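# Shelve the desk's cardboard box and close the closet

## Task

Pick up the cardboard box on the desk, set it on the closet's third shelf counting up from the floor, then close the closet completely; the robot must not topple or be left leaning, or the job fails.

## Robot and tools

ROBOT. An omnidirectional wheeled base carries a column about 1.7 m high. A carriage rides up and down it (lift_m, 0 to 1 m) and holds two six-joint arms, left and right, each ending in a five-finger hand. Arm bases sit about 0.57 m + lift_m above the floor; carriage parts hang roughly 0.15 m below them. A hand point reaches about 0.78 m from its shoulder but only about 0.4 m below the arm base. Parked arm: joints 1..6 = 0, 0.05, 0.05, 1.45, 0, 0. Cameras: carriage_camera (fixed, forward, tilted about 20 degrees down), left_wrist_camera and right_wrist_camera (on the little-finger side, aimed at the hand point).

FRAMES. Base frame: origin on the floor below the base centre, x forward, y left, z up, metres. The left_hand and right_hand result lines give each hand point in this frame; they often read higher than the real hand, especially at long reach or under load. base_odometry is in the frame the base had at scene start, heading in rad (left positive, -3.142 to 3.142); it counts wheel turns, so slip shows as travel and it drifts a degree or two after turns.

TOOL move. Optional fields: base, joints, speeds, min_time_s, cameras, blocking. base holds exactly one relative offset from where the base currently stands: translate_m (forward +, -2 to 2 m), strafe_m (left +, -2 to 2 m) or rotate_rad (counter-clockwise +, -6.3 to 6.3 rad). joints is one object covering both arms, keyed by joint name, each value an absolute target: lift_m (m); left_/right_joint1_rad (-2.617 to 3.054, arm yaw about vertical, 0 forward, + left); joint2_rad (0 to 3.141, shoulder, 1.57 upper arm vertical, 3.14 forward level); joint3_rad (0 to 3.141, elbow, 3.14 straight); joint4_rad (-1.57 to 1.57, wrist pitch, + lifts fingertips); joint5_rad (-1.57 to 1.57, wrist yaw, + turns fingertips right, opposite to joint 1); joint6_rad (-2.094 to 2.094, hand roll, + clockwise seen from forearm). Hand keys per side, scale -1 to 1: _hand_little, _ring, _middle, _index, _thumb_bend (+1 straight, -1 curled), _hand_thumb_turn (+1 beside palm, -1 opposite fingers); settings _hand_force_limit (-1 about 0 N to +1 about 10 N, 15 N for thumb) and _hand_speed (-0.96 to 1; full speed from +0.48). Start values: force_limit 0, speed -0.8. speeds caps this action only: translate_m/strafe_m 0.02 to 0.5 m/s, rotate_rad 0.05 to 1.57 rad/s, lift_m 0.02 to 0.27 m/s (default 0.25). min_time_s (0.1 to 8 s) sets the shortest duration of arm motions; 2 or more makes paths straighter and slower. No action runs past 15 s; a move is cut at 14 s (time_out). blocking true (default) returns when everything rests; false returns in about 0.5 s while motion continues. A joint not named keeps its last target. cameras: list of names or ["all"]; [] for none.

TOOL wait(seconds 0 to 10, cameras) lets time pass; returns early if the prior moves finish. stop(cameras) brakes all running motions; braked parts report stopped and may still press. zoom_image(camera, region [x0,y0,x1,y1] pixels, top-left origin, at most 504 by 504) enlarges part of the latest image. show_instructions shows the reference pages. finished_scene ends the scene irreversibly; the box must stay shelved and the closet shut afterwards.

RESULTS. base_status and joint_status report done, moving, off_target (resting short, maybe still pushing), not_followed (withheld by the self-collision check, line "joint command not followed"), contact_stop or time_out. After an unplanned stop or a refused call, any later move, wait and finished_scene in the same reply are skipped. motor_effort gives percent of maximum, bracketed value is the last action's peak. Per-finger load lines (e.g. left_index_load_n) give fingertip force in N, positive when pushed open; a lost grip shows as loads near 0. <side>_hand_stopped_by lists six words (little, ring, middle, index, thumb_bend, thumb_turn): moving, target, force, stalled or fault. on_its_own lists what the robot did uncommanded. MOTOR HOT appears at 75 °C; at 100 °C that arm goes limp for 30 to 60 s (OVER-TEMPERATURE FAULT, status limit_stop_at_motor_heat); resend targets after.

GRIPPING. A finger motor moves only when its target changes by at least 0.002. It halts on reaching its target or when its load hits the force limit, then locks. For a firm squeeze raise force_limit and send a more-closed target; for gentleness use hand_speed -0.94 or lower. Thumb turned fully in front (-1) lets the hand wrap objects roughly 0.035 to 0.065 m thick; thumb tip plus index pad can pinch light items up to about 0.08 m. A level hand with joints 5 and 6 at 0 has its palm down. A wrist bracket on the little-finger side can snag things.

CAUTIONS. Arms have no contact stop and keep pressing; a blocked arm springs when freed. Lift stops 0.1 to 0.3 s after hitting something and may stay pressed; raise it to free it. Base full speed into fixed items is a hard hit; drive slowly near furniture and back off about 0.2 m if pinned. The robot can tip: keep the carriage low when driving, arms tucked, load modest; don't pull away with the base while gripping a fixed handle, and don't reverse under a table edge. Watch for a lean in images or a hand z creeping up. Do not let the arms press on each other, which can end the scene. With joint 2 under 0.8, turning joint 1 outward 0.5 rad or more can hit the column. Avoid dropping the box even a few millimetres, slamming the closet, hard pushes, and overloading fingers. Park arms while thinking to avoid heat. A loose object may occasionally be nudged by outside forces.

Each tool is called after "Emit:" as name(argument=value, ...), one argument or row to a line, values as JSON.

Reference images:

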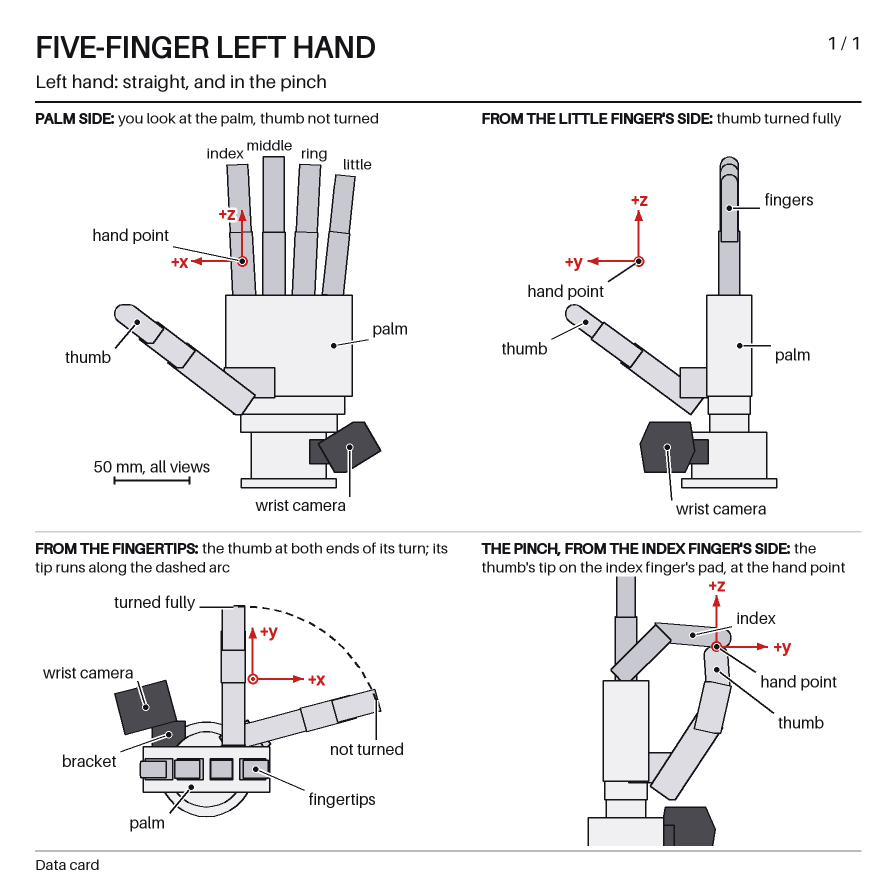

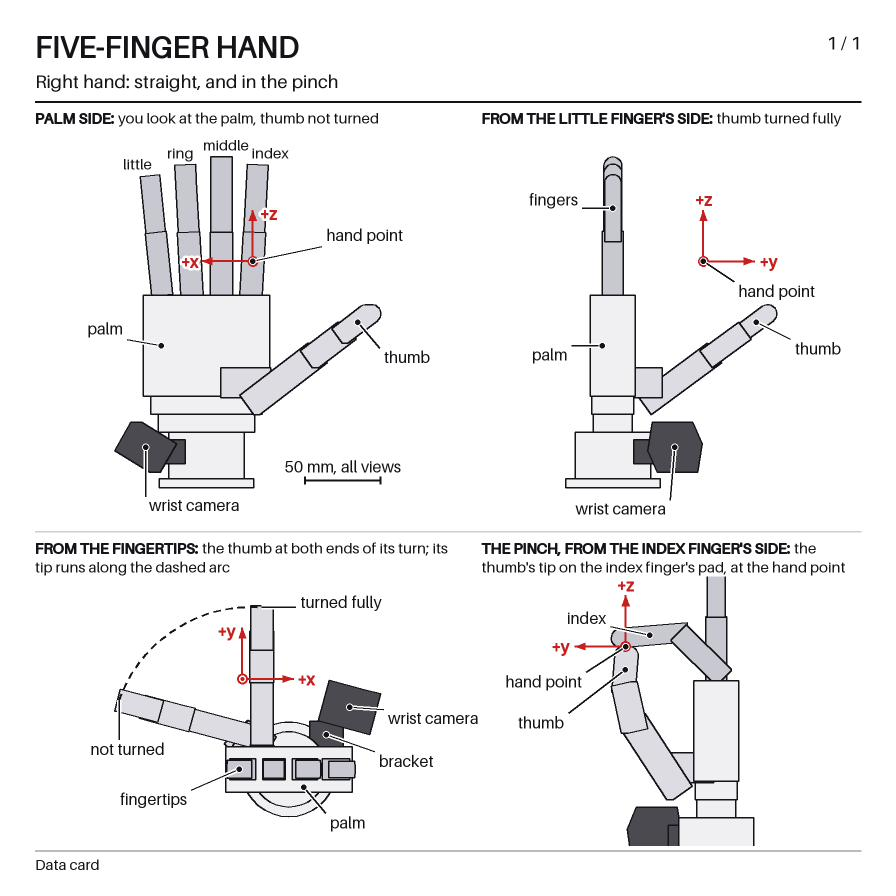

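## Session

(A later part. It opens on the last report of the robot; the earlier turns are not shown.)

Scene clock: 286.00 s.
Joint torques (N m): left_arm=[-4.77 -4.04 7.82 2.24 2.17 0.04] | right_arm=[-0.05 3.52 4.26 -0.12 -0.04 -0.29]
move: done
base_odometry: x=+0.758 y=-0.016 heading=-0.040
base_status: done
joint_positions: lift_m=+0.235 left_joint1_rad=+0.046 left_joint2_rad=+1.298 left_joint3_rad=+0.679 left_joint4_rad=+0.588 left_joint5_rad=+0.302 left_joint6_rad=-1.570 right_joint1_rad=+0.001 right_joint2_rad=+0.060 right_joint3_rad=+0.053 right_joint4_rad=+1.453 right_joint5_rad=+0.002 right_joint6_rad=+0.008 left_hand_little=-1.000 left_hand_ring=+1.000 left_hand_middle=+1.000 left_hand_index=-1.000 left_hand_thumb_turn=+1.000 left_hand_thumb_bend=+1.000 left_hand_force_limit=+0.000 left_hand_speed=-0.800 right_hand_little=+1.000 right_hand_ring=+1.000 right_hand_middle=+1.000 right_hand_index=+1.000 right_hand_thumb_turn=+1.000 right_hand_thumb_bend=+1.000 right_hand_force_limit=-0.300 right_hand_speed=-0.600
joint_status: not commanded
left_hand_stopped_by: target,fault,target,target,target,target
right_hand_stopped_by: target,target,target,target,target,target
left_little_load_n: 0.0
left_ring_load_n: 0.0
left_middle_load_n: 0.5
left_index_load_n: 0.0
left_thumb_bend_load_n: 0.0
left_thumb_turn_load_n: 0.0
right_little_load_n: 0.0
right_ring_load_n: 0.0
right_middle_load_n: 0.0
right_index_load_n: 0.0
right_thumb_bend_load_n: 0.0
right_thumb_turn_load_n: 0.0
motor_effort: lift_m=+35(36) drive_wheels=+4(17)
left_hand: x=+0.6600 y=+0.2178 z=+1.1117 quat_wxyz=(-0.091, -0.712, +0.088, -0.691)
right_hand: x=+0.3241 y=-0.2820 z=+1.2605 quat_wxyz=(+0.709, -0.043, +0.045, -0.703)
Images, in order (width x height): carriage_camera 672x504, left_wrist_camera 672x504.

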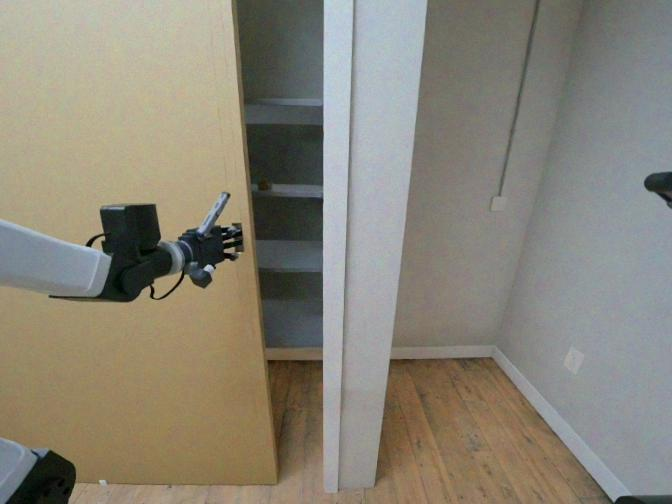

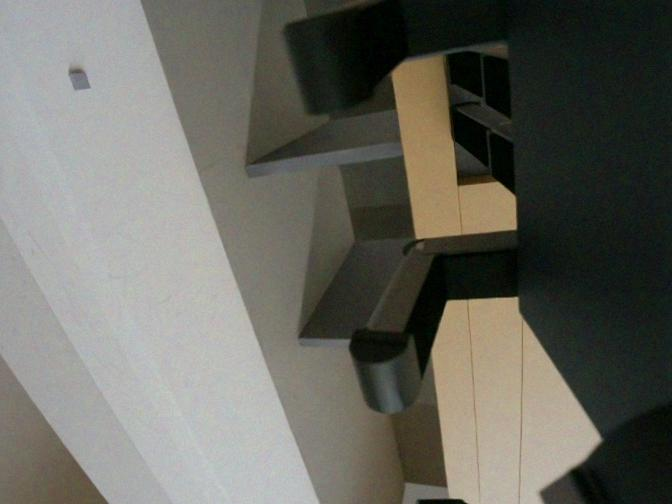

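Emit:
move(
  base={"translate_m": 0.01},
  joints={"left_joint5_rad": 0.65},
  speeds={"translate_m": 0.04},
  min_time_s=1,
  cameras=[],
)

Emit:
move(
  base={"strafe_m": -0.15},
  speeds={"strafe_m": 0.06},
  cameras=["carriage_camera", "left_wrist_camera"],
)

Emit:
zoom_image(
  camera="carriage_camera",
  region=[180, 180, 320, 290],
)

Scene clock: 287.87 s.
Joint torques (N m): left_arm=[-4.77 -3.97 7.88 2.21 2.58 0.05] | right_arm=[-0.16 3.43 4.03 -0.04 0 -0.22]
move: off_target
base_odometry: x=+0.768 y=-0.016 heading=-0.040
base_status: done
joint_positions: lift_m=+0.235 left_joint1_rad=+0.046 left_joint2_rad=+1.299 left_joint3_rad=+0.679 left_joint4_rad=+0.587 left_joint5_rad=+0.413 left_joint6_rad=-1.570 right_joint1_rad=+0.001 right_joint2_rad=+0.060 right_joint3_rad=+0.053 right_joint4_rad=+1.453 right_joint5_rad=+0.002 right_joint6_rad=+0.008 left_hand_little=-1.000 left_hand_ring=+1.000 left_hand_middle=+1.000 left_hand_index=-1.000 left_hand_thumb_turn=+1.000 left_hand_thumb_bend=+1.000 left_hand_force_limit=+0.000 left_hand_speed=-0.800 right_hand_little=+1.000 right_hand_ring=+1.000 right_hand_middle=+1.000 right_hand_index=+1.000 right_hand_thumb_turn=+1.000 right_hand_thumb_bend=+1.000 right_hand_force_limit=-0.300 right_hand_speed=-0.600
joint_status: left_joint5_rad off_target (ended at +0.414, target +0.650)
left_hand_stopped_by: target,fault,target,target,target,target
right_hand_stopped_by: target,target,target,target,target,target
left_little_load_n: 0.0
left_ring_load_n: 0.0
left_middle_load_n: 1.0
left_index_load_n: 0.0
left_thumb_bend_load_n: 0.0
left_thumb_turn_load_n: 0.0
right_little_load_n: 0.0
right_ring_load_n: 0.0
right_middle_load_n: 0.0
right_index_load_n: 0.0
right_thumb_bend_load_n: 0.0
right_thumb_turn_load_n: 0.0
motor_effort: lift_m=+34(36) drive_wheels=+5(11)
left_hand: x=+0.6470 y=+0.1992 z=+1.1116 quat_wxyz=(-0.131, -0.706, +0.127, -0.684)
right_hand: x=+0.3242 y=-0.2820 z=+1.2604 quat_wxyz=(+0.709, -0.043, +0.045, -0.703)

Scene clock: 290.90 s.
Joint torques (N m): left_arm=[-0.18 -4.03 7.75 2.09 0.17 0.03] | right_arm=[-0.12 3.45 4.08 -0.09 0.01 -0.26]
move: done
base_odometry: x=+0.762 y=-0.166 heading=-0.040
base_status: done
joint_positions: lift_m=+0.235 left_joint1_rad=+0.000 left_joint2_rad=+1.299 left_joint3_rad=+0.679 left_joint4_rad=+0.587 left_joint5_rad=+0.643 left_joint6_rad=-1.570 right_joint1_rad=+0.001 right_joint2_rad=+0.060 right_joint3_rad=+0.053 right_joint4_rad=+1.454 right_joint5_rad=+0.002 right_joint6_rad=+0.008 left_hand_little=-1.000 left_hand_ring=+1.000 left_hand_middle=+1.000 left_hand_index=-1.000 left_hand_thumb_turn=+1.000 left_hand_thumb_bend=+1.000 left_hand_force_limit=+0.000 left_hand_speed=-0.800 right_hand_little=+1.000 right_hand_ring=+1.000 right_hand_middle=+1.000 right_hand_index=+1.000 right_hand_thumb_turn=+1.000 right_hand_thumb_bend=+1.000 right_hand_force_limit=-0.300 right_hand_speed=-0.600
joint_status: not commanded
left_hand_stopped_by: target,fault,target,target,target,target
right_hand_stopped_by: target,target,target,target,target,target
left_little_load_n: 0.0
left_ring_load_n: 0.0
left_middle_load_n: 0.0
left_index_load_n: 0.0
left_thumb_bend_load_n: 0.0
left_thumb_turn_load_n: -0.5
right_little_load_n: 0.0
right_ring_load_n: 0.0
right_middle_load_n: 0.0
right_index_load_n: 0.0
right_thumb_bend_load_n: 0.0
right_thumb_turn_load_n: 0.0
on_its_own: left_joint5_rad moved +0.229 to your old target +0.650
motor_effort: lift_m=+33(36) drive_wheels=+3(17)
left_hand: x=+0.6070 y=+0.1483 z=+1.1128 quat_wxyz=(-0.227, -0.682, +0.220, -0.660)
right_hand: x=+0.3239 y=-0.2821 z=+1.2606 quat_wxyz=(+0.709, -0.043, +0.045, -0.703)
Images, in order (width x height): carriage_camera 672x504, left_wrist_camera 672x504.

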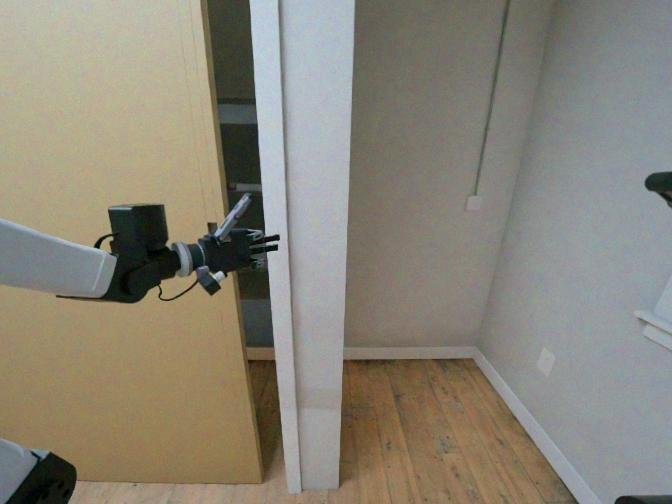

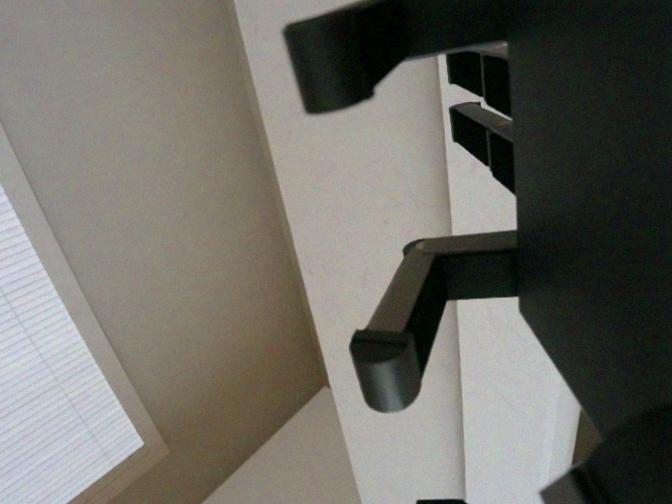

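Scaled by 3.600 from the camera's image (finer frame: 960x720).

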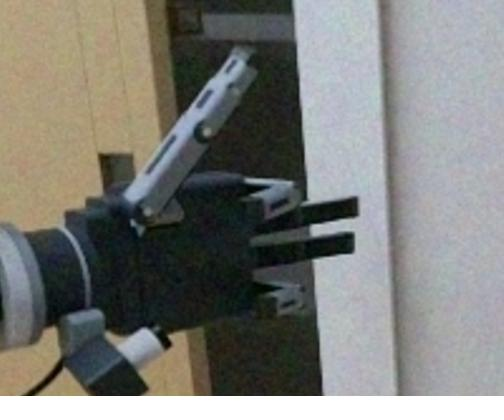

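Emit:
move(
  base={"translate_m": -0.08},
  speeds={"translate_m": 0.1},
  cameras=[],
)

Emit:
move(
  base={"strafe_m": 0.102},
  joints={"left_joint5_rad": 0.35},
  speeds={"strafe_m": 0.12},
  min_time_s=1,
  cameras=["carriage_camera", "left_wrist_camera"],
)

Emit:
zoom_image(
  camera="carriage_camera",
  region=[190, 190, 270, 270],
)

Emit:
zoom_image(
  camera="left_wrist_camera",
  region=[342, 0, 552, 240],
)

Scene clock: 293.53 s.
Joint torques (N m): left_arm=[-0.18 -3.92 7.76 2.11 0.14 0.06] | right_arm=[-0.21 3.54 4.23 -0.01 -0.08 -0.26]
move: done
base_odometry: x=+0.682 y=-0.163 heading=-0.040
base_status: done
joint_positions: lift_m=+0.235 left_joint1_rad=+0.000 left_joint2_rad=+1.299 left_joint3_rad=+0.679 left_joint4_rad=+0.588 left_joint5_rad=+0.643 left_joint6_rad=-1.570 right_joint1_rad=+0.001 right_joint2_rad=+0.060 right_joint3_rad=+0.053 right_joint4_rad=+1.451 right_joint5_rad=+0.002 right_joint6_rad=+0.008 left_hand_little=-1.000 left_hand_ring=+1.000 left_hand_middle=+1.000 left_hand_index=-1.000 left_hand_thumb_turn=+1.000 left_hand_thumb_bend=+1.000 left_hand_force_limit=+0.000 left_hand_speed=-0.800 right_hand_little=+1.000 right_hand_ring=+1.000 right_hand_middle=+1.000 right_hand_index=+1.000 right_hand_thumb_turn=+1.000 right_hand_thumb_bend=+1.000 right_hand_force_limit=-0.300 right_hand_speed=-0.600
joint_status: not commanded
left_hand_stopped_by: target,fault,target,target,target,target
right_hand_stopped_by: target,target,target,target,target,target
left_little_load_n: 0.0
left_ring_load_n: 0.0
left_middle_load_n: 0.0
left_index_load_n: 0.0
left_thumb_bend_load_n: 0.0
left_thumb_turn_load_n: 0.0
right_little_load_n: 0.0
right_ring_load_n: 0.0
right_middle_load_n: 0.0
right_index_load_n: -0.5
right_thumb_bend_load_n: 0.0
right_thumb_turn_load_n: 0.0
motor_effort: lift_m=+35(36) drive_wheels=+0(12)
left_hand: x=+0.6069 y=+0.1483 z=+1.1131 quat_wxyz=(-0.227, -0.681, +0.220, -0.660)
right_hand: x=+0.3245 y=-0.2821 z=+1.2603 quat_wxyz=(+0.709, -0.044, +0.046, -0.703)

Scene clock: 295.17 s.
Joint torques (N m): left_arm=[-0.06 -3.92 7.69 2.18 0 0.04] | right_arm=[-0.25 3.59 4.11 -0.07 -0.02 -0.24]
move: done
base_odometry: x=+0.686 y=-0.061 heading=-0.040
base_status: done
joint_positions: lift_m=+0.235 left_joint1_rad=+0.000 left_joint2_rad=+1.299 left_joint3_rad=+0.679 left_joint4_rad=+0.588 left_joint5_rad=+0.359 left_joint6_rad=-1.570 right_joint1_rad=+0.001 right_joint2_rad=+0.060 right_joint3_rad=+0.053 right_joint4_rad=+1.451 right_joint5_rad=+0.002 right_joint6_rad=+0.008 left_hand_little=-1.000 left_hand_ring=+1.000 left_hand_middle=+1.000 left_hand_index=-1.000 left_hand_thumb_turn=+1.000 left_hand_thumb_bend=+1.000 left_hand_force_limit=+0.000 left_hand_speed=-0.800 right_hand_little=+1.000 right_hand_ring=+1.000 right_hand_middle=+1.000 right_hand_index=+1.000 right_hand_thumb_turn=+1.000 right_hand_thumb_bend=+1.000 right_hand_force_limit=-0.300 right_hand_speed=-0.600
joint_status: all done
left_hand_stopped_by: target,fault,target,target,target,target
right_hand_stopped_by: target,target,target,target,target,target
left_little_load_n: 0.0
left_ring_load_n: 0.0
left_middle_load_n: 0.0
left_index_load_n: 0.0
left_thumb_bend_load_n: -0.5
left_thumb_turn_load_n: -0.5
right_little_load_n: 0.5
right_ring_load_n: 0.0
right_middle_load_n: 0.0
right_index_load_n: 0.0
right_thumb_bend_load_n: 0.0
right_thumb_turn_load_n: 0.0
motor_effort: lift_m=+34(36) drive_wheels=+0(10)
left_hand: x=+0.6482 y=+0.1883 z=+1.1118 quat_wxyz=(-0.128, -0.707, +0.125, -0.685)
right_hand: x=+0.3245 y=-0.2821 z=+1.2603 quat_wxyz=(+0.709, -0.044, +0.046, -0.703)
Images, in order (width x height): carriage_camera 672x504, left_wrist_camera 672x504.

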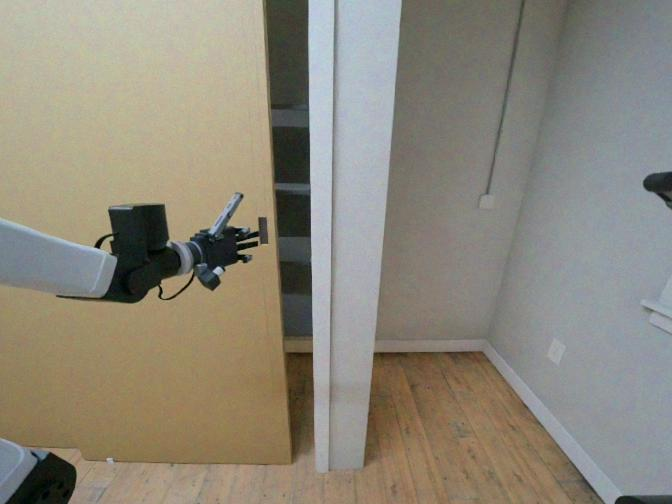

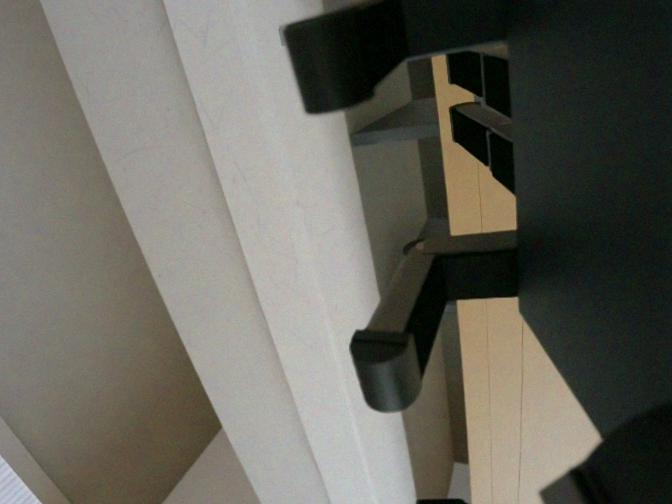

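Scaled by 6.300 from the camera's image (finer frame: 960x720).

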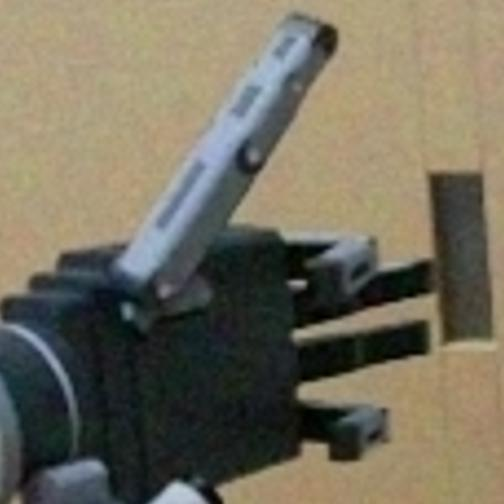

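Scaled by 2.100 from the camera's image (finer frame: 960x720).

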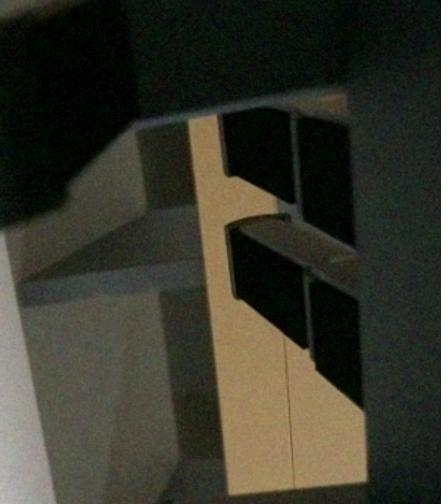

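Emit:
move(
  base={"strafe_m": 0.015},
  joints={"lift_m": 0.231},
  speeds={"strafe_m": 0.1},
  cameras=[],
)

Emit:
move(
  base={"translate_m": 0.055},
  speeds={"translate_m": 0.08},
  cameras=["carriage_camera", "left_wrist_camera"],
)

Emit:
zoom_image(
  camera="carriage_camera",
  region=[190, 190, 290, 270],
)

Emit:
zoom_image(
  camera="left_wrist_camera",
  region=[342, 0, 552, 240],
)

Scene clock: 298.57 s.
Joint torques (N m): left_arm=[-0.23 -4.12 7.77 2.21 0.03 0.05] | right_arm=[-0.16 3.73 4.1 -0.09 0 -0.19]
move: done
base_odometry: x=+0.687 y=-0.046 heading=-0.040
base_status: done
joint_positions: lift_m=+0.231 left_joint1_rad=+0.000 left_joint2_rad=+1.299 left_joint3_rad=+0.680 left_joint4_rad=+0.587 left_joint5_rad=+0.355 left_joint6_rad=-1.570 right_joint1_rad=+0.000 right_joint2_rad=+0.059 right_joint3_rad=+0.053 right_joint4_rad=+1.454 right_joint5_rad=+0.001 right_joint6_rad=+0.008 left_hand_little=-1.000 left_hand_ring=+1.000 left_hand_middle=+1.000 left_hand_index=-1.000 left_hand_thumb_turn=+1.000 left_hand_thumb_bend=+1.000 left_hand_force_limit=+0.000 left_hand_speed=-0.800 right_hand_little=+1.000 right_hand_ring=+1.000 right_hand_middle=+1.000 right_hand_index=+1.000 right_hand_thumb_turn=+1.000 right_hand_thumb_bend=+1.000 right_hand_force_limit=-0.300 right_hand_speed=-0.600
joint_status: all done
left_hand_stopped_by: target,fault,target,target,target,target
right_hand_stopped_by: target,target,target,target,target,target
left_little_load_n: 0.5
left_ring_load_n: 0.0
left_middle_load_n: 0.0
left_index_load_n: 0.0
left_thumb_bend_load_n: 0.0
left_thumb_turn_load_n: 0.0
right_little_load_n: 0.0
right_ring_load_n: 0.0
right_middle_load_n: 0.0
right_index_load_n: 0.0
right_thumb_bend_load_n: 0.0
right_thumb_turn_load_n: 0.0
motor_effort: lift_m=+31(32) drive_wheels=+3(13)
left_hand: x=+0.6490 y=+0.1890 z=+1.1080 quat_wxyz=(-0.127, -0.707, +0.123, -0.685)
right_hand: x=+0.3238 y=-0.2820 z=+1.2567 quat_wxyz=(+0.709, -0.043, +0.044, -0.703)

Scene clock: 299.87 s.
Joint torques (N m): left_arm=[-0.18 -4.19 7.72 2.21 0.03 0.05] | right_arm=[0.12 3.7 4.08 -0.11 0.01 -0.27]
move: done
base_odometry: x=+0.742 y=-0.048 heading=-0.040
base_status: done
joint_positions: lift_m=+0.231 left_joint1_rad=+0.000 left_joint2_rad=+1.299 left_joint3_rad=+0.680 left_joint4_rad=+0.588 left_joint5_rad=+0.355 left_joint6_rad=-1.570 right_joint1_rad=+0.000 right_joint2_rad=+0.059 right_joint3_rad=+0.053 right_joint4_rad=+1.455 right_joint5_rad=+0.001 right_joint6_rad=+0.008 left_hand_little=-1.000 left_hand_ring=+1.000 left_hand_middle=+1.000 left_hand_index=-1.000 left_hand_thumb_turn=+1.000 left_hand_thumb_bend=+1.000 left_hand_force_limit=+0.000 left_hand_speed=-0.800 right_hand_little=+1.000 right_hand_ring=+1.000 right_hand_middle=+1.000 right_hand_index=+1.000 right_hand_thumb_turn=+1.000 right_hand_thumb_bend=+1.000 right_hand_force_limit=-0.300 right_hand_speed=-0.600
joint_status: not commanded
left_hand_stopped_by: target,fault,target,target,target,target
right_hand_stopped_by: target,target,target,target,target,target
left_little_load_n: 0.0
left_ring_load_n: 0.0
left_middle_load_n: 0.0
left_index_load_n: 0.0
left_thumb_bend_load_n: -0.5
left_thumb_turn_load_n: 0.0
right_little_load_n: 0.0
right_ring_load_n: 0.0
right_middle_load_n: 0.0
right_index_load_n: 0.0
right_thumb_bend_load_n: 0.0
right_thumb_turn_load_n: 0.0
motor_effort: lift_m=+31(31) drive_wheels=-2(9)
left_hand: x=+0.6489 y=+0.1890 z=+1.1082 quat_wxyz=(-0.127, -0.707, +0.123, -0.685)
right_hand: x=+0.3235 y=-0.2820 z=+1.2568 quat_wxyz=(+0.709, -0.043, +0.044, -0.703)
Images, in order (width x height): carriage_camera 672x504, left_wrist_camera 672x504.

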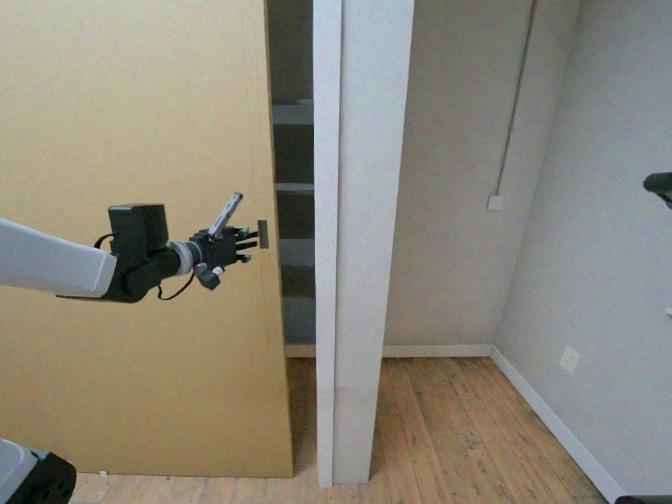

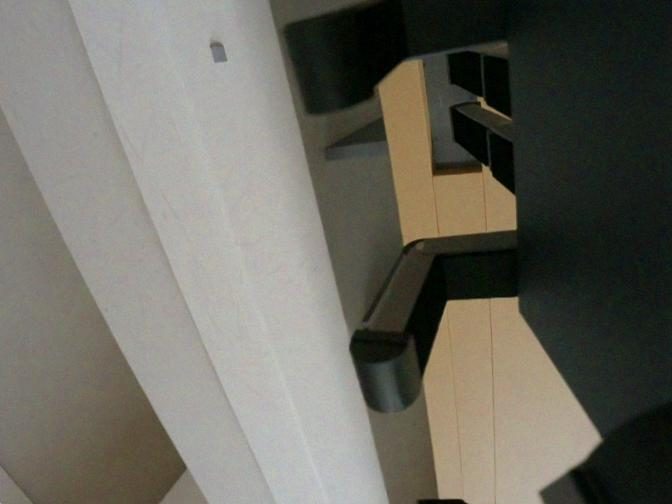

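Scaled by 5.040 from the camera's image (finer frame: 960x720).

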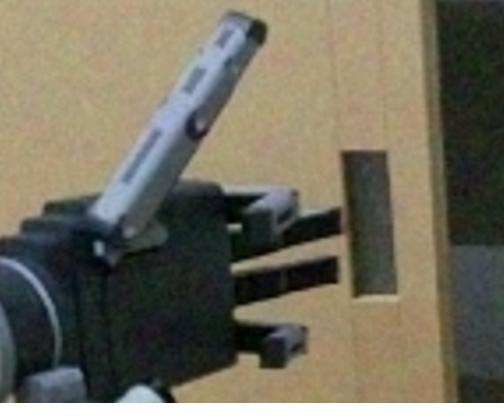

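Scaled by 2.100 from the camera's image (finer frame: 960x720).

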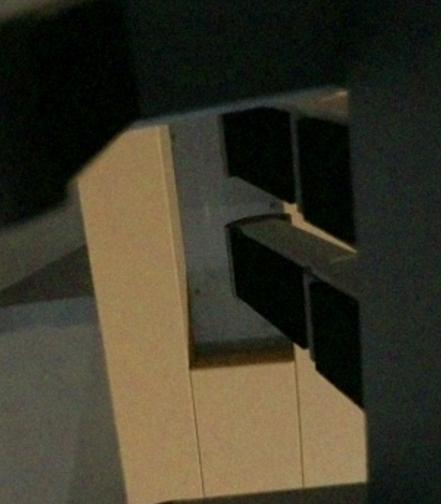

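Emit:
move(
  base={"strafe_m": -0.009},
  speeds={"strafe_m": 0.1},
  cameras=[],
)

Emit:
move(
  base={"translate_m": 0.04},
  speeds={"translate_m": 0.06},
  cameras=["carriage_camera", "left_wrist_camera"],
)

Emit:
zoom_image(
  camera="carriage_camera",
  region=[190, 190, 290, 270],
)

Emit:
zoom_image(
  camera="left_wrist_camera",
  region=[342, 0, 552, 240],
)

Scene clock: 301.80 s.
Joint torques (N m): left_arm=[-0.16 -4.14 7.65 2.22 0.04 0.04] | right_arm=[0.05 3.47 3.95 -0.11 -0.05 -0.28]
move: done
base_odometry: x=+0.741 y=-0.057 heading=-0.039
base_status: done
joint_positions: lift_m=+0.231 left_joint1_rad=+0.000 left_joint2_rad=+1.299 left_joint3_rad=+0.680 left_joint4_rad=+0.588 left_joint5_rad=+0.354 left_joint6_rad=-1.570 right_joint1_rad=+0.001 right_joint2_rad=+0.059 right_joint3_rad=+0.053 right_joint4_rad=+1.455 right_joint5_rad=+0.001 right_joint6_rad=+0.008 left_hand_little=-1.000 left_hand_ring=+1.000 left_hand_middle=+1.000 left_hand_index=-1.000 left_hand_thumb_turn=+1.000 left_hand_thumb_bend=+1.000 left_hand_force_limit=+0.000 left_hand_speed=-0.800 right_hand_little=+1.000 right_hand_ring=+1.000 right_hand_middle=+1.000 right_hand_index=+1.000 right_hand_thumb_turn=+1.000 right_hand_thumb_bend=+1.000 right_hand_force_limit=-0.300 right_hand_speed=-0.600
joint_status: not commanded
left_hand_stopped_by: target,fault,target,target,target,target
right_hand_stopped_by: target,target,target,target,target,target
left_little_load_n: 0.0
left_ring_load_n: -0.5
left_middle_load_n: 0.0
left_index_load_n: 0.0
left_thumb_bend_load_n: 0.0
left_thumb_turn_load_n: 0.0
right_little_load_n: 0.0
right_ring_load_n: 0.0
right_middle_load_n: 0.0
right_index_load_n: 0.0
right_thumb_bend_load_n: 0.0
right_thumb_turn_load_n: 0.0
motor_effort: lift_m=+30(31) drive_wheels=+5(7)
left_hand: x=+0.6491 y=+0.1892 z=+1.1082 quat_wxyz=(-0.126, -0.707, +0.123, -0.685)
right_hand: x=+0.3235 y=-0.2819 z=+1.2568 quat_wxyz=(+0.709, -0.043, +0.044, -0.703)

Scene clock: 303.00 s.
Joint torques (N m): left_arm=[-0.09 -4.03 7.64 2.18 -0.13 0.05] | right_arm=[-0.08 3.63 4.33 -0.07 -0.03 -0.25]
move: done
base_odometry: x=+0.781 y=-0.059 heading=-0.040
base_status: done
joint_positions: lift_m=+0.231 left_joint1_rad=+0.000 left_joint2_rad=+1.299 left_joint3_rad=+0.680 left_joint4_rad=+0.587 left_joint5_rad=+0.368 left_joint6_rad=-1.570 right_joint1_rad=+0.001 right_joint2_rad=+0.059 right_joint3_rad=+0.053 right_joint4_rad=+1.453 right_joint5_rad=+0.001 right_joint6_rad=+0.008 left_hand_little=-1.000 left_hand_ring=+1.000 left_hand_middle=+1.000 left_hand_index=-1.000 left_hand_thumb_turn=+1.000 left_hand_thumb_bend=+1.000 left_hand_force_limit=+0.000 left_hand_speed=-0.800 right_hand_little=+1.000 right_hand_ring=+1.000 right_hand_middle=+1.000 right_hand_index=+1.000 right_hand_thumb_turn=+1.000 right_hand_thumb_bend=+1.000 right_hand_force_limit=-0.300 right_hand_speed=-0.600
joint_status: not commanded
left_hand_stopped_by: target,fault,target,target,target,target
right_hand_stopped_by: target,target,target,target,target,target
left_little_load_n: 0.0
left_ring_load_n: 0.0
left_middle_load_n: -1.0
left_index_load_n: 0.0
left_thumb_bend_load_n: 0.0
left_thumb_turn_load_n: 0.0
right_little_load_n: 0.0
right_ring_load_n: 0.0
right_middle_load_n: 0.0
right_index_load_n: 0.0
right_thumb_bend_load_n: 0.0
right_thumb_turn_load_n: 0.0
motor_effort: lift_m=+30(32) drive_wheels=+4(15)
left_hand: x=+0.6474 y=+0.1870 z=+1.1081 quat_wxyz=(-0.131, -0.706, +0.127, -0.684)
right_hand: x=+0.3241 y=-0.2819 z=+1.2566 quat_wxyz=(+0.709, -0.044, +0.045, -0.703)
Images, in order (width x height): carriage_camera 672x504, left_wrist_camera 672x504.

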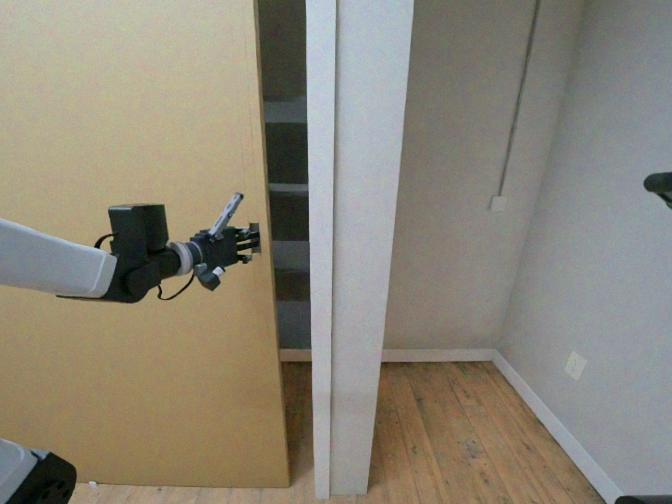

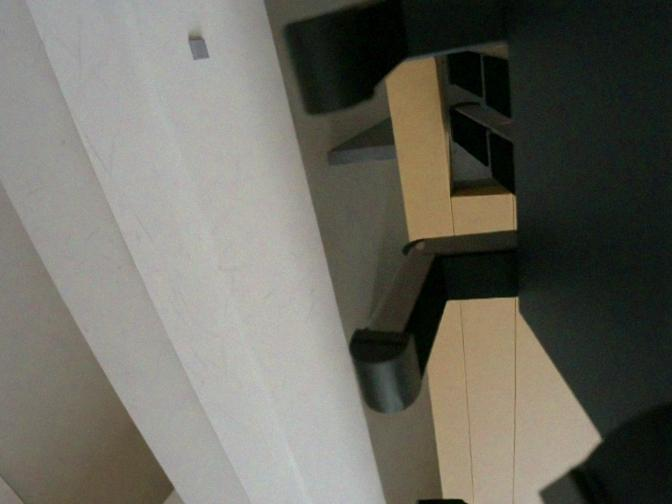

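Scaled by 5.040 from the camera's image (finer frame: 960x720).

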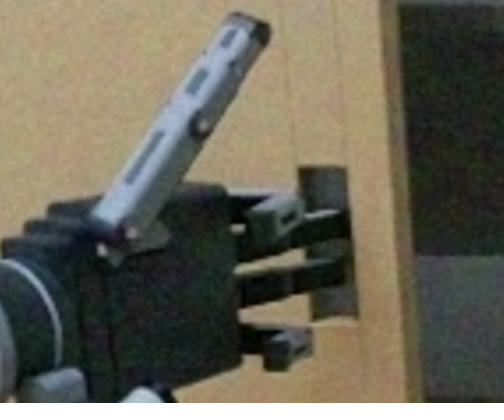

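Scaled by 2.100 from the camera's image (finer frame: 960x720).

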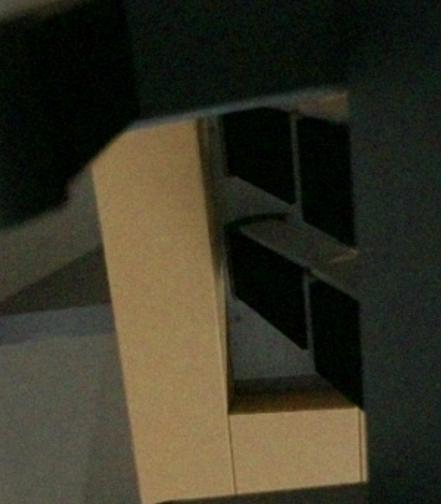

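Emit:
move(
  base={"translate_m": 0.022},
  speeds={"translate_m": 0.04},
  cameras=[],
)

Emit:
move(
  base={"strafe_m": -0.09},
  speeds={"strafe_m": 0.05},
  cameras=["carriage_camera"],
)

Emit:
zoom_image(
  camera="carriage_camera",
  region=[180, 180, 320, 290],
)

Scene clock: 304.63 s.
Joint torques (N m): left_arm=[-1.74 0.28 9.73 2.53 -1.09 0.02] | right_arm=[-0.2 3.63 4.33 -0.13 -0.01 -0.24]
move: done
base_odometry: x=+0.803 y=-0.060 heading=-0.039
base_status: done
joint_positions: lift_m=+0.231 left_joint1_rad=+0.015 left_joint2_rad=+1.253 left_joint3_rad=+0.658 left_joint4_rad=+0.551 left_joint5_rad=+0.461 left_joint6_rad=-1.568 right_joint1_rad=+0.001 right_joint2_rad=+0.059 right_joint3_rad=+0.053 right_joint4_rad=+1.453 right_joint5_rad=+0.001 right_joint6_rad=+0.008 left_hand_little=-1.000 left_hand_ring=+1.000 left_hand_middle=+0.999 left_hand_index=-1.000 left_hand_thumb_turn=+1.000 left_hand_thumb_bend=+1.000 left_hand_force_limit=+0.000 left_hand_speed=-0.800 right_hand_little=+1.000 right_hand_ring=+1.000 right_hand_middle=+1.000 right_hand_index=+1.000 right_hand_thumb_turn=+1.000 right_hand_thumb_bend=+1.000 right_hand_force_limit=-0.300 right_hand_speed=-0.600
joint_status: not commanded
left_hand_stopped_by: target,fault,target,target,target,target
right_hand_stopped_by: target,target,target,target,target,target
left_little_load_n: 0.0
left_ring_load_n: 0.0
left_middle_load_n: -7.0
left_index_load_n: 0.0
left_thumb_bend_load_n: -0.5
left_thumb_turn_load_n: -0.5
right_little_load_n: 0.0
right_ring_load_n: 0.0
right_middle_load_n: 0.5
right_index_load_n: 0.0
right_thumb_bend_load_n: 0.0
right_thumb_turn_load_n: 0.0
motor_effort: lift_m=+30(32) drive_wheels=+10(18)
left_hand: x=+0.6279 y=+0.1788 z=+1.1079 quat_wxyz=(-0.159, -0.704, +0.153, -0.675)
right_hand: x=+0.3240 y=-0.2819 z=+1.2566 quat_wxyz=(+0.709, -0.043, +0.045, -0.703)

Scene clock: 306.93 s.
Joint torques (N m): left_arm=[-2.07 -0.34 9.7 2.49 -0.41 0] | right_arm=[0.05 3.62 3.97 -0.08 -0.04 -0.3]
move: done
base_odometry: x=+0.800 y=-0.150 heading=-0.039
base_status: done
joint_positions: lift_m=+0.231 left_joint1_rad=+0.019 left_joint2_rad=+1.259 left_joint3_rad=+0.658 left_joint4_rad=+0.561 left_joint5_rad=+0.398 left_joint6_rad=-1.568 right_joint1_rad=+0.001 right_joint2_rad=+0.059 right_joint3_rad=+0.053 right_joint4_rad=+1.453 right_joint5_rad=+0.001 right_joint6_rad=+0.008 left_hand_little=-1.000 left_hand_ring=+1.000 left_hand_middle=+0.999 left_hand_index=-1.000 left_hand_thumb_turn=+1.000 left_hand_thumb_bend=+1.000 left_hand_force_limit=+0.000 left_hand_speed=-0.800 right_hand_little=+1.000 right_hand_ring=+1.000 right_hand_middle=+1.000 right_hand_index=+1.000 right_hand_thumb_turn=+1.000 right_hand_thumb_bend=+1.000 right_hand_force_limit=-0.300 right_hand_speed=-0.600
joint_status: not commanded
left_hand_stopped_by: target,fault,target,target,target,target
right_hand_stopped_by: target,target,target,target,target,target
left_little_load_n: 0.0
left_ring_load_n: 0.0
left_middle_load_n: -4.5
left_index_load_n: 0.0
left_thumb_bend_load_n: -0.5
left_thumb_turn_load_n: 0.0
right_little_load_n: 0.5
right_ring_load_n: 0.0
right_middle_load_n: 0.0
right_index_load_n: 0.0
right_thumb_bend_load_n: 0.0
right_thumb_turn_load_n: 0.0
motor_effort: lift_m=+30(32) drive_wheels=+5(23)
left_hand: x=+0.6376 y=+0.1900 z=+1.1075 quat_wxyz=(-0.135, -0.708, +0.131, -0.681)
right_hand: x=+0.3240 y=-0.2819 z=+1.2566 quat_wxyz=(+0.709, -0.043, +0.045, -0.703)
Images, in order (width x height): carriage_camera 672x504.

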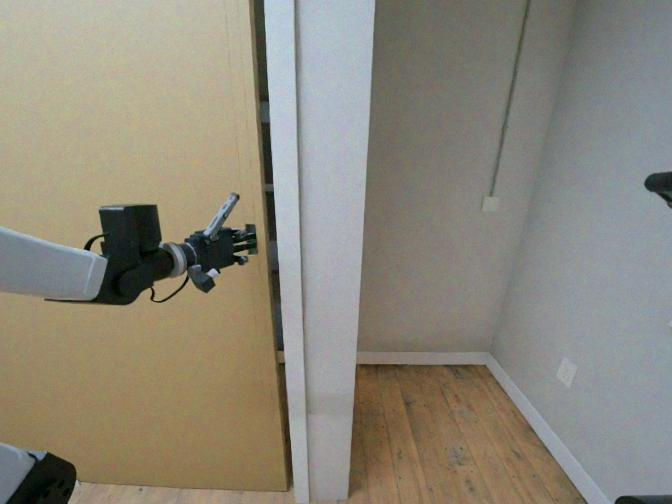

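Scaled by 3.600 from the camera's image (finer frame: 960x720).

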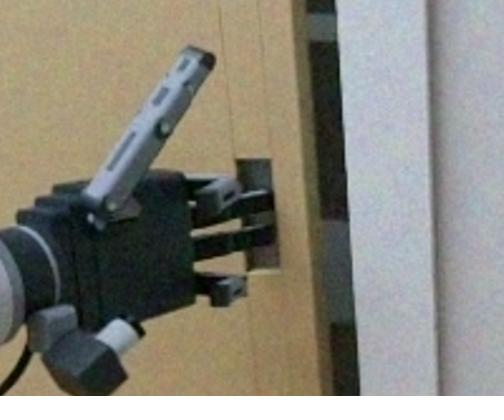

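Emit:
move(
  base={"strafe_m": -0.05},
  speeds={"strafe_m": 0.04},
  cameras=["carriage_camera"],
)

Emit:
zoom_image(
  camera="carriage_camera",
  region=[180, 180, 320, 290],
)

Scene clock: 309.33 s.
Joint torques (N m): left_arm=[-3.33 0.69 9.68 2.69 -0.06 0.01] | right_arm=[-0.05 3.71 4.12 -0.08 -0.04 -0.29]
move: done
base_odometry: x=+0.798 y=-0.200 heading=-0.039
base_status: done
joint_positions: lift_m=+0.231 left_joint1_rad=+0.032 left_joint2_rad=+1.248 left_joint3_rad=+0.658 left_joint4_rad=+0.545 left_joint5_rad=+0.363 left_joint6_rad=-1.568 right_joint1_rad=+0.000 right_joint2_rad=+0.059 right_joint3_rad=+0.053 right_joint4_rad=+1.453 right_joint5_rad=+0.001 right_joint6_rad=+0.008 left_hand_little=-1.000 left_hand_ring=+1.000 left_hand_middle=+1.000 left_hand_index=-1.000 left_hand_thumb_turn=+1.000 left_hand_thumb_bend=+1.000 left_hand_force_limit=+0.000 left_hand_speed=-0.800 right_hand_little=+1.000 right_hand_ring=+1.000 right_hand_middle=+1.000 right_hand_index=+1.000 right_hand_thumb_turn=+1.000 right_hand_thumb_bend=+1.000 right_hand_force_limit=-0.300 right_hand_speed=-0.600
joint_status: not commanded
left_hand_stopped_by: target,fault,target,target,target,target
right_hand_stopped_by: target,target,target,target,target,target
left_little_load_n: 0.0
left_ring_load_n: 0.0
left_middle_load_n: -3.0
left_index_load_n: 0.0
left_thumb_bend_load_n: 0.0
left_thumb_turn_load_n: 0.0
right_little_load_n: 0.0
right_ring_load_n: 0.0
right_middle_load_n: 0.0
right_index_load_n: 0.0
right_thumb_bend_load_n: 0.0
right_thumb_turn_load_n: 0.0
motor_effort: lift_m=+30(32) drive_wheels=+7(17)
left_hand: x=+0.6418 y=+0.2010 z=+1.1079 quat_wxyz=(-0.119, -0.713, +0.114, -0.682)
right_hand: x=+0.3240 y=-0.2819 z=+1.2566 quat_wxyz=(+0.709, -0.044, +0.044, -0.703)
Images, in order (width x height): carriage_camera 672x504.

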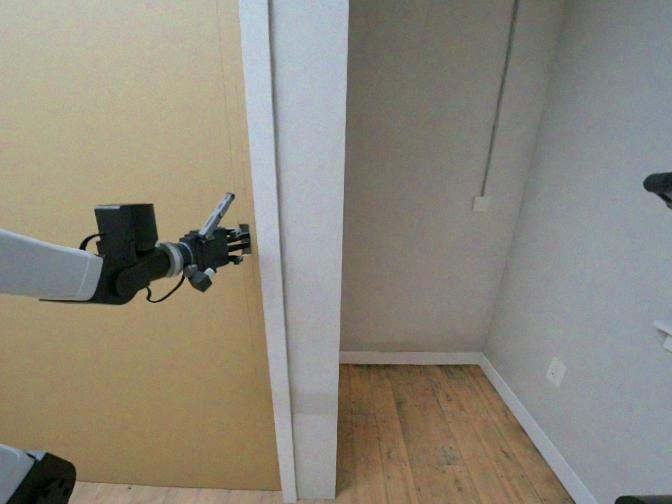

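Scaled by 3.600 from the camera's image (finer frame: 960x720).

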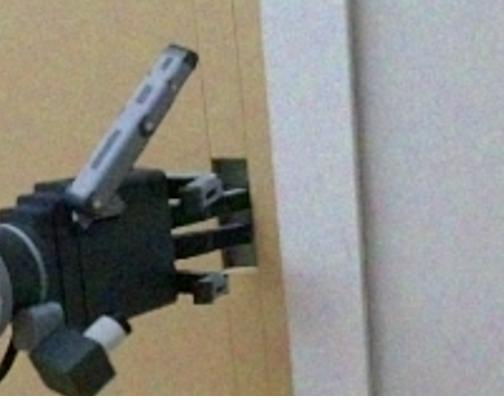

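Emit:
move(
  base={"strafe_m": -0.03},
  speeds={"strafe_m": 0.04},
  cameras=["carriage_camera"],
)

Emit:
zoom_image(
  camera="carriage_camera",
  region=[180, 180, 320, 290],
)

Scene clock: 311.03 s.
Joint torques (N m): left_arm=[-5.2 3.19 10.47 2.92 0.67 0.03] | right_arm=[0.09 3.67 4.18 -0.04 -0.09 -0.21]
move: done
base_odometry: x=+0.797 y=-0.230 heading=-0.038
base_status: done
joint_positions: lift_m=+0.231 left_joint1_rad=+0.051 left_joint2_rad=+1.223 left_joint3_rad=+0.650 left_joint4_rad=+0.522 left_joint5_rad=+0.295 left_joint6_rad=-1.568 right_joint1_rad=+0.000 right_joint2_rad=+0.059 right_joint3_rad=+0.053 right_joint4_rad=+1.453 right_joint5_rad=+0.001 right_joint6_rad=+0.008 left_hand_little=-1.000 left_hand_ring=+1.000 left_hand_middle=+1.000 left_hand_index=-1.000 left_hand_thumb_turn=+1.000 left_hand_thumb_bend=+1.000 left_hand_force_limit=+0.000 left_hand_speed=-0.800 right_hand_little=+1.000 right_hand_ring=+1.000 right_hand_middle=+1.000 right_hand_index=+1.000 right_hand_thumb_turn=+1.000 right_hand_thumb_bend=+1.000 right_hand_force_limit=-0.300 right_hand_speed=-0.600
joint_status: not commanded
left_hand_stopped_by: target,fault,target,target,target,target
right_hand_stopped_by: target,target,target,target,target,target
left_little_load_n: 0.0
left_ring_load_n: 0.0
left_middle_load_n: 0.0
left_index_load_n: 0.0
left_thumb_bend_load_n: 0.0
left_thumb_turn_load_n: 0.0
right_little_load_n: 0.0
right_ring_load_n: 0.0
right_middle_load_n: 0.0
right_index_load_n: 0.0
right_thumb_bend_load_n: 0.0
right_thumb_turn_load_n: 0.0
motor_effort: lift_m=+31(32) drive_wheels=+9(19)
left_hand: x=+0.6466 y=+0.2203 z=+1.1080 quat_wxyz=(-0.088, -0.719, +0.084, -0.684)
right_hand: x=+0.3240 y=-0.2819 z=+1.2566 quat_wxyz=(+0.709, -0.044, +0.044, -0.703)
Images, in order (width x height): carriage_camera 672x504.

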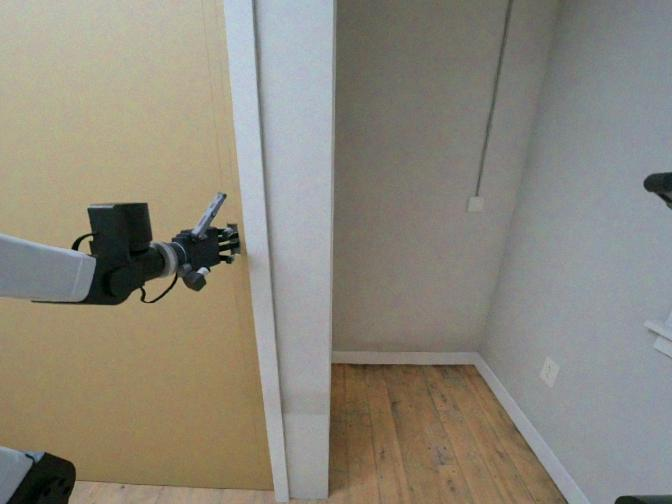

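Scaled by 3.600 from the camera's image (finer frame: 960x720).

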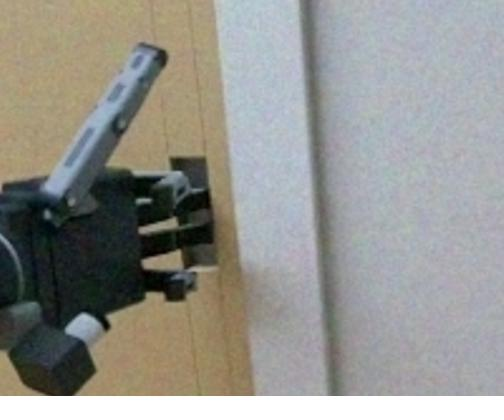

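Emit:
move(
  base={"strafe_m": -0.03},
  speeds={"strafe_m": 0.04},
  cameras=["carriage_camera"],
)

Emit:
zoom_image(
  camera="carriage_camera",
  region=[180, 180, 320, 290],
)

Scene clock: 312.67 s.
Joint torques (N m): left_arm=[-6.09 4.55 11.21 3.06 1.6 0.01] | right_arm=[-0.05 3.81 4.1 -0.06 -0.03 -0.25]
move: done
base_odometry: x=+0.796 y=-0.260 heading=-0.037
base_status: done
joint_positions: lift_m=+0.231 left_joint1_rad=+0.061 left_joint2_rad=+1.206 left_joint3_rad=+0.643 left_joint4_rad=+0.511 left_joint5_rad=+0.204 left_joint6_rad=-1.568 right_joint1_rad=-0.001 right_joint2_rad=+0.059 right_joint3_rad=+0.053 right_joint4_rad=+1.453 right_joint5_rad=+0.001 right_joint6_rad=+0.008 left_hand_little=-1.000 left_hand_ring=+1.000 left_hand_middle=+1.000 left_hand_index=-1.000 left_hand_thumb_turn=+1.000 left_hand_thumb_bend=+1.000 left_hand_force_limit=+0.000 left_hand_speed=-0.800 right_hand_little=+1.000 right_hand_ring=+1.000 right_hand_middle=+1.000 right_hand_index=+1.000 right_hand_thumb_turn=+1.000 right_hand_thumb_bend=+1.000 right_hand_force_limit=-0.300 right_hand_speed=-0.600
joint_status: not commanded
left_hand_stopped_by: target,fault,target,target,target,target
right_hand_stopped_by: target,target,target,target,target,target
left_little_load_n: 0.0
left_ring_load_n: 0.0
left_middle_load_n: 0.5
left_index_load_n: 0.0
left_thumb_bend_load_n: 0.0
left_thumb_turn_load_n: 0.0
right_little_load_n: 0.0
right_ring_load_n: 0.0
right_middle_load_n: 0.0
right_index_load_n: 0.0
right_thumb_bend_load_n: 0.0
right_thumb_turn_load_n: 0.0
motor_effort: lift_m=+31(31) drive_wheels=+10(20)
left_hand: x=+0.6529 y=+0.2402 z=+1.1079 quat_wxyz=(-0.052, -0.723, +0.049, -0.687)
right_hand: x=+0.3239 y=-0.2820 z=+1.2567 quat_wxyz=(+0.708, -0.043, +0.044, -0.703)
Images, in order (width x height): carriage_camera 672x504.

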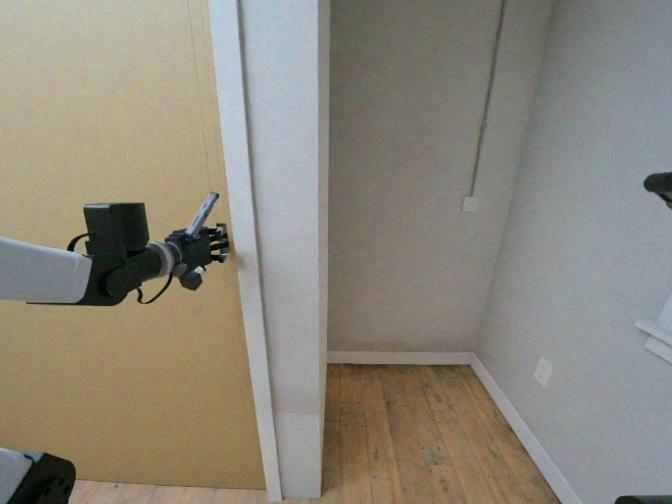

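Scaled by 3.600 from the camera's image (finer frame: 960x720).

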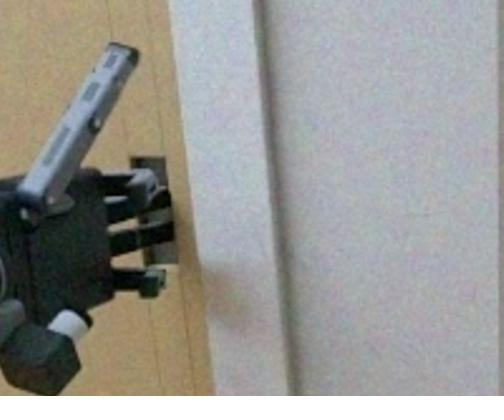

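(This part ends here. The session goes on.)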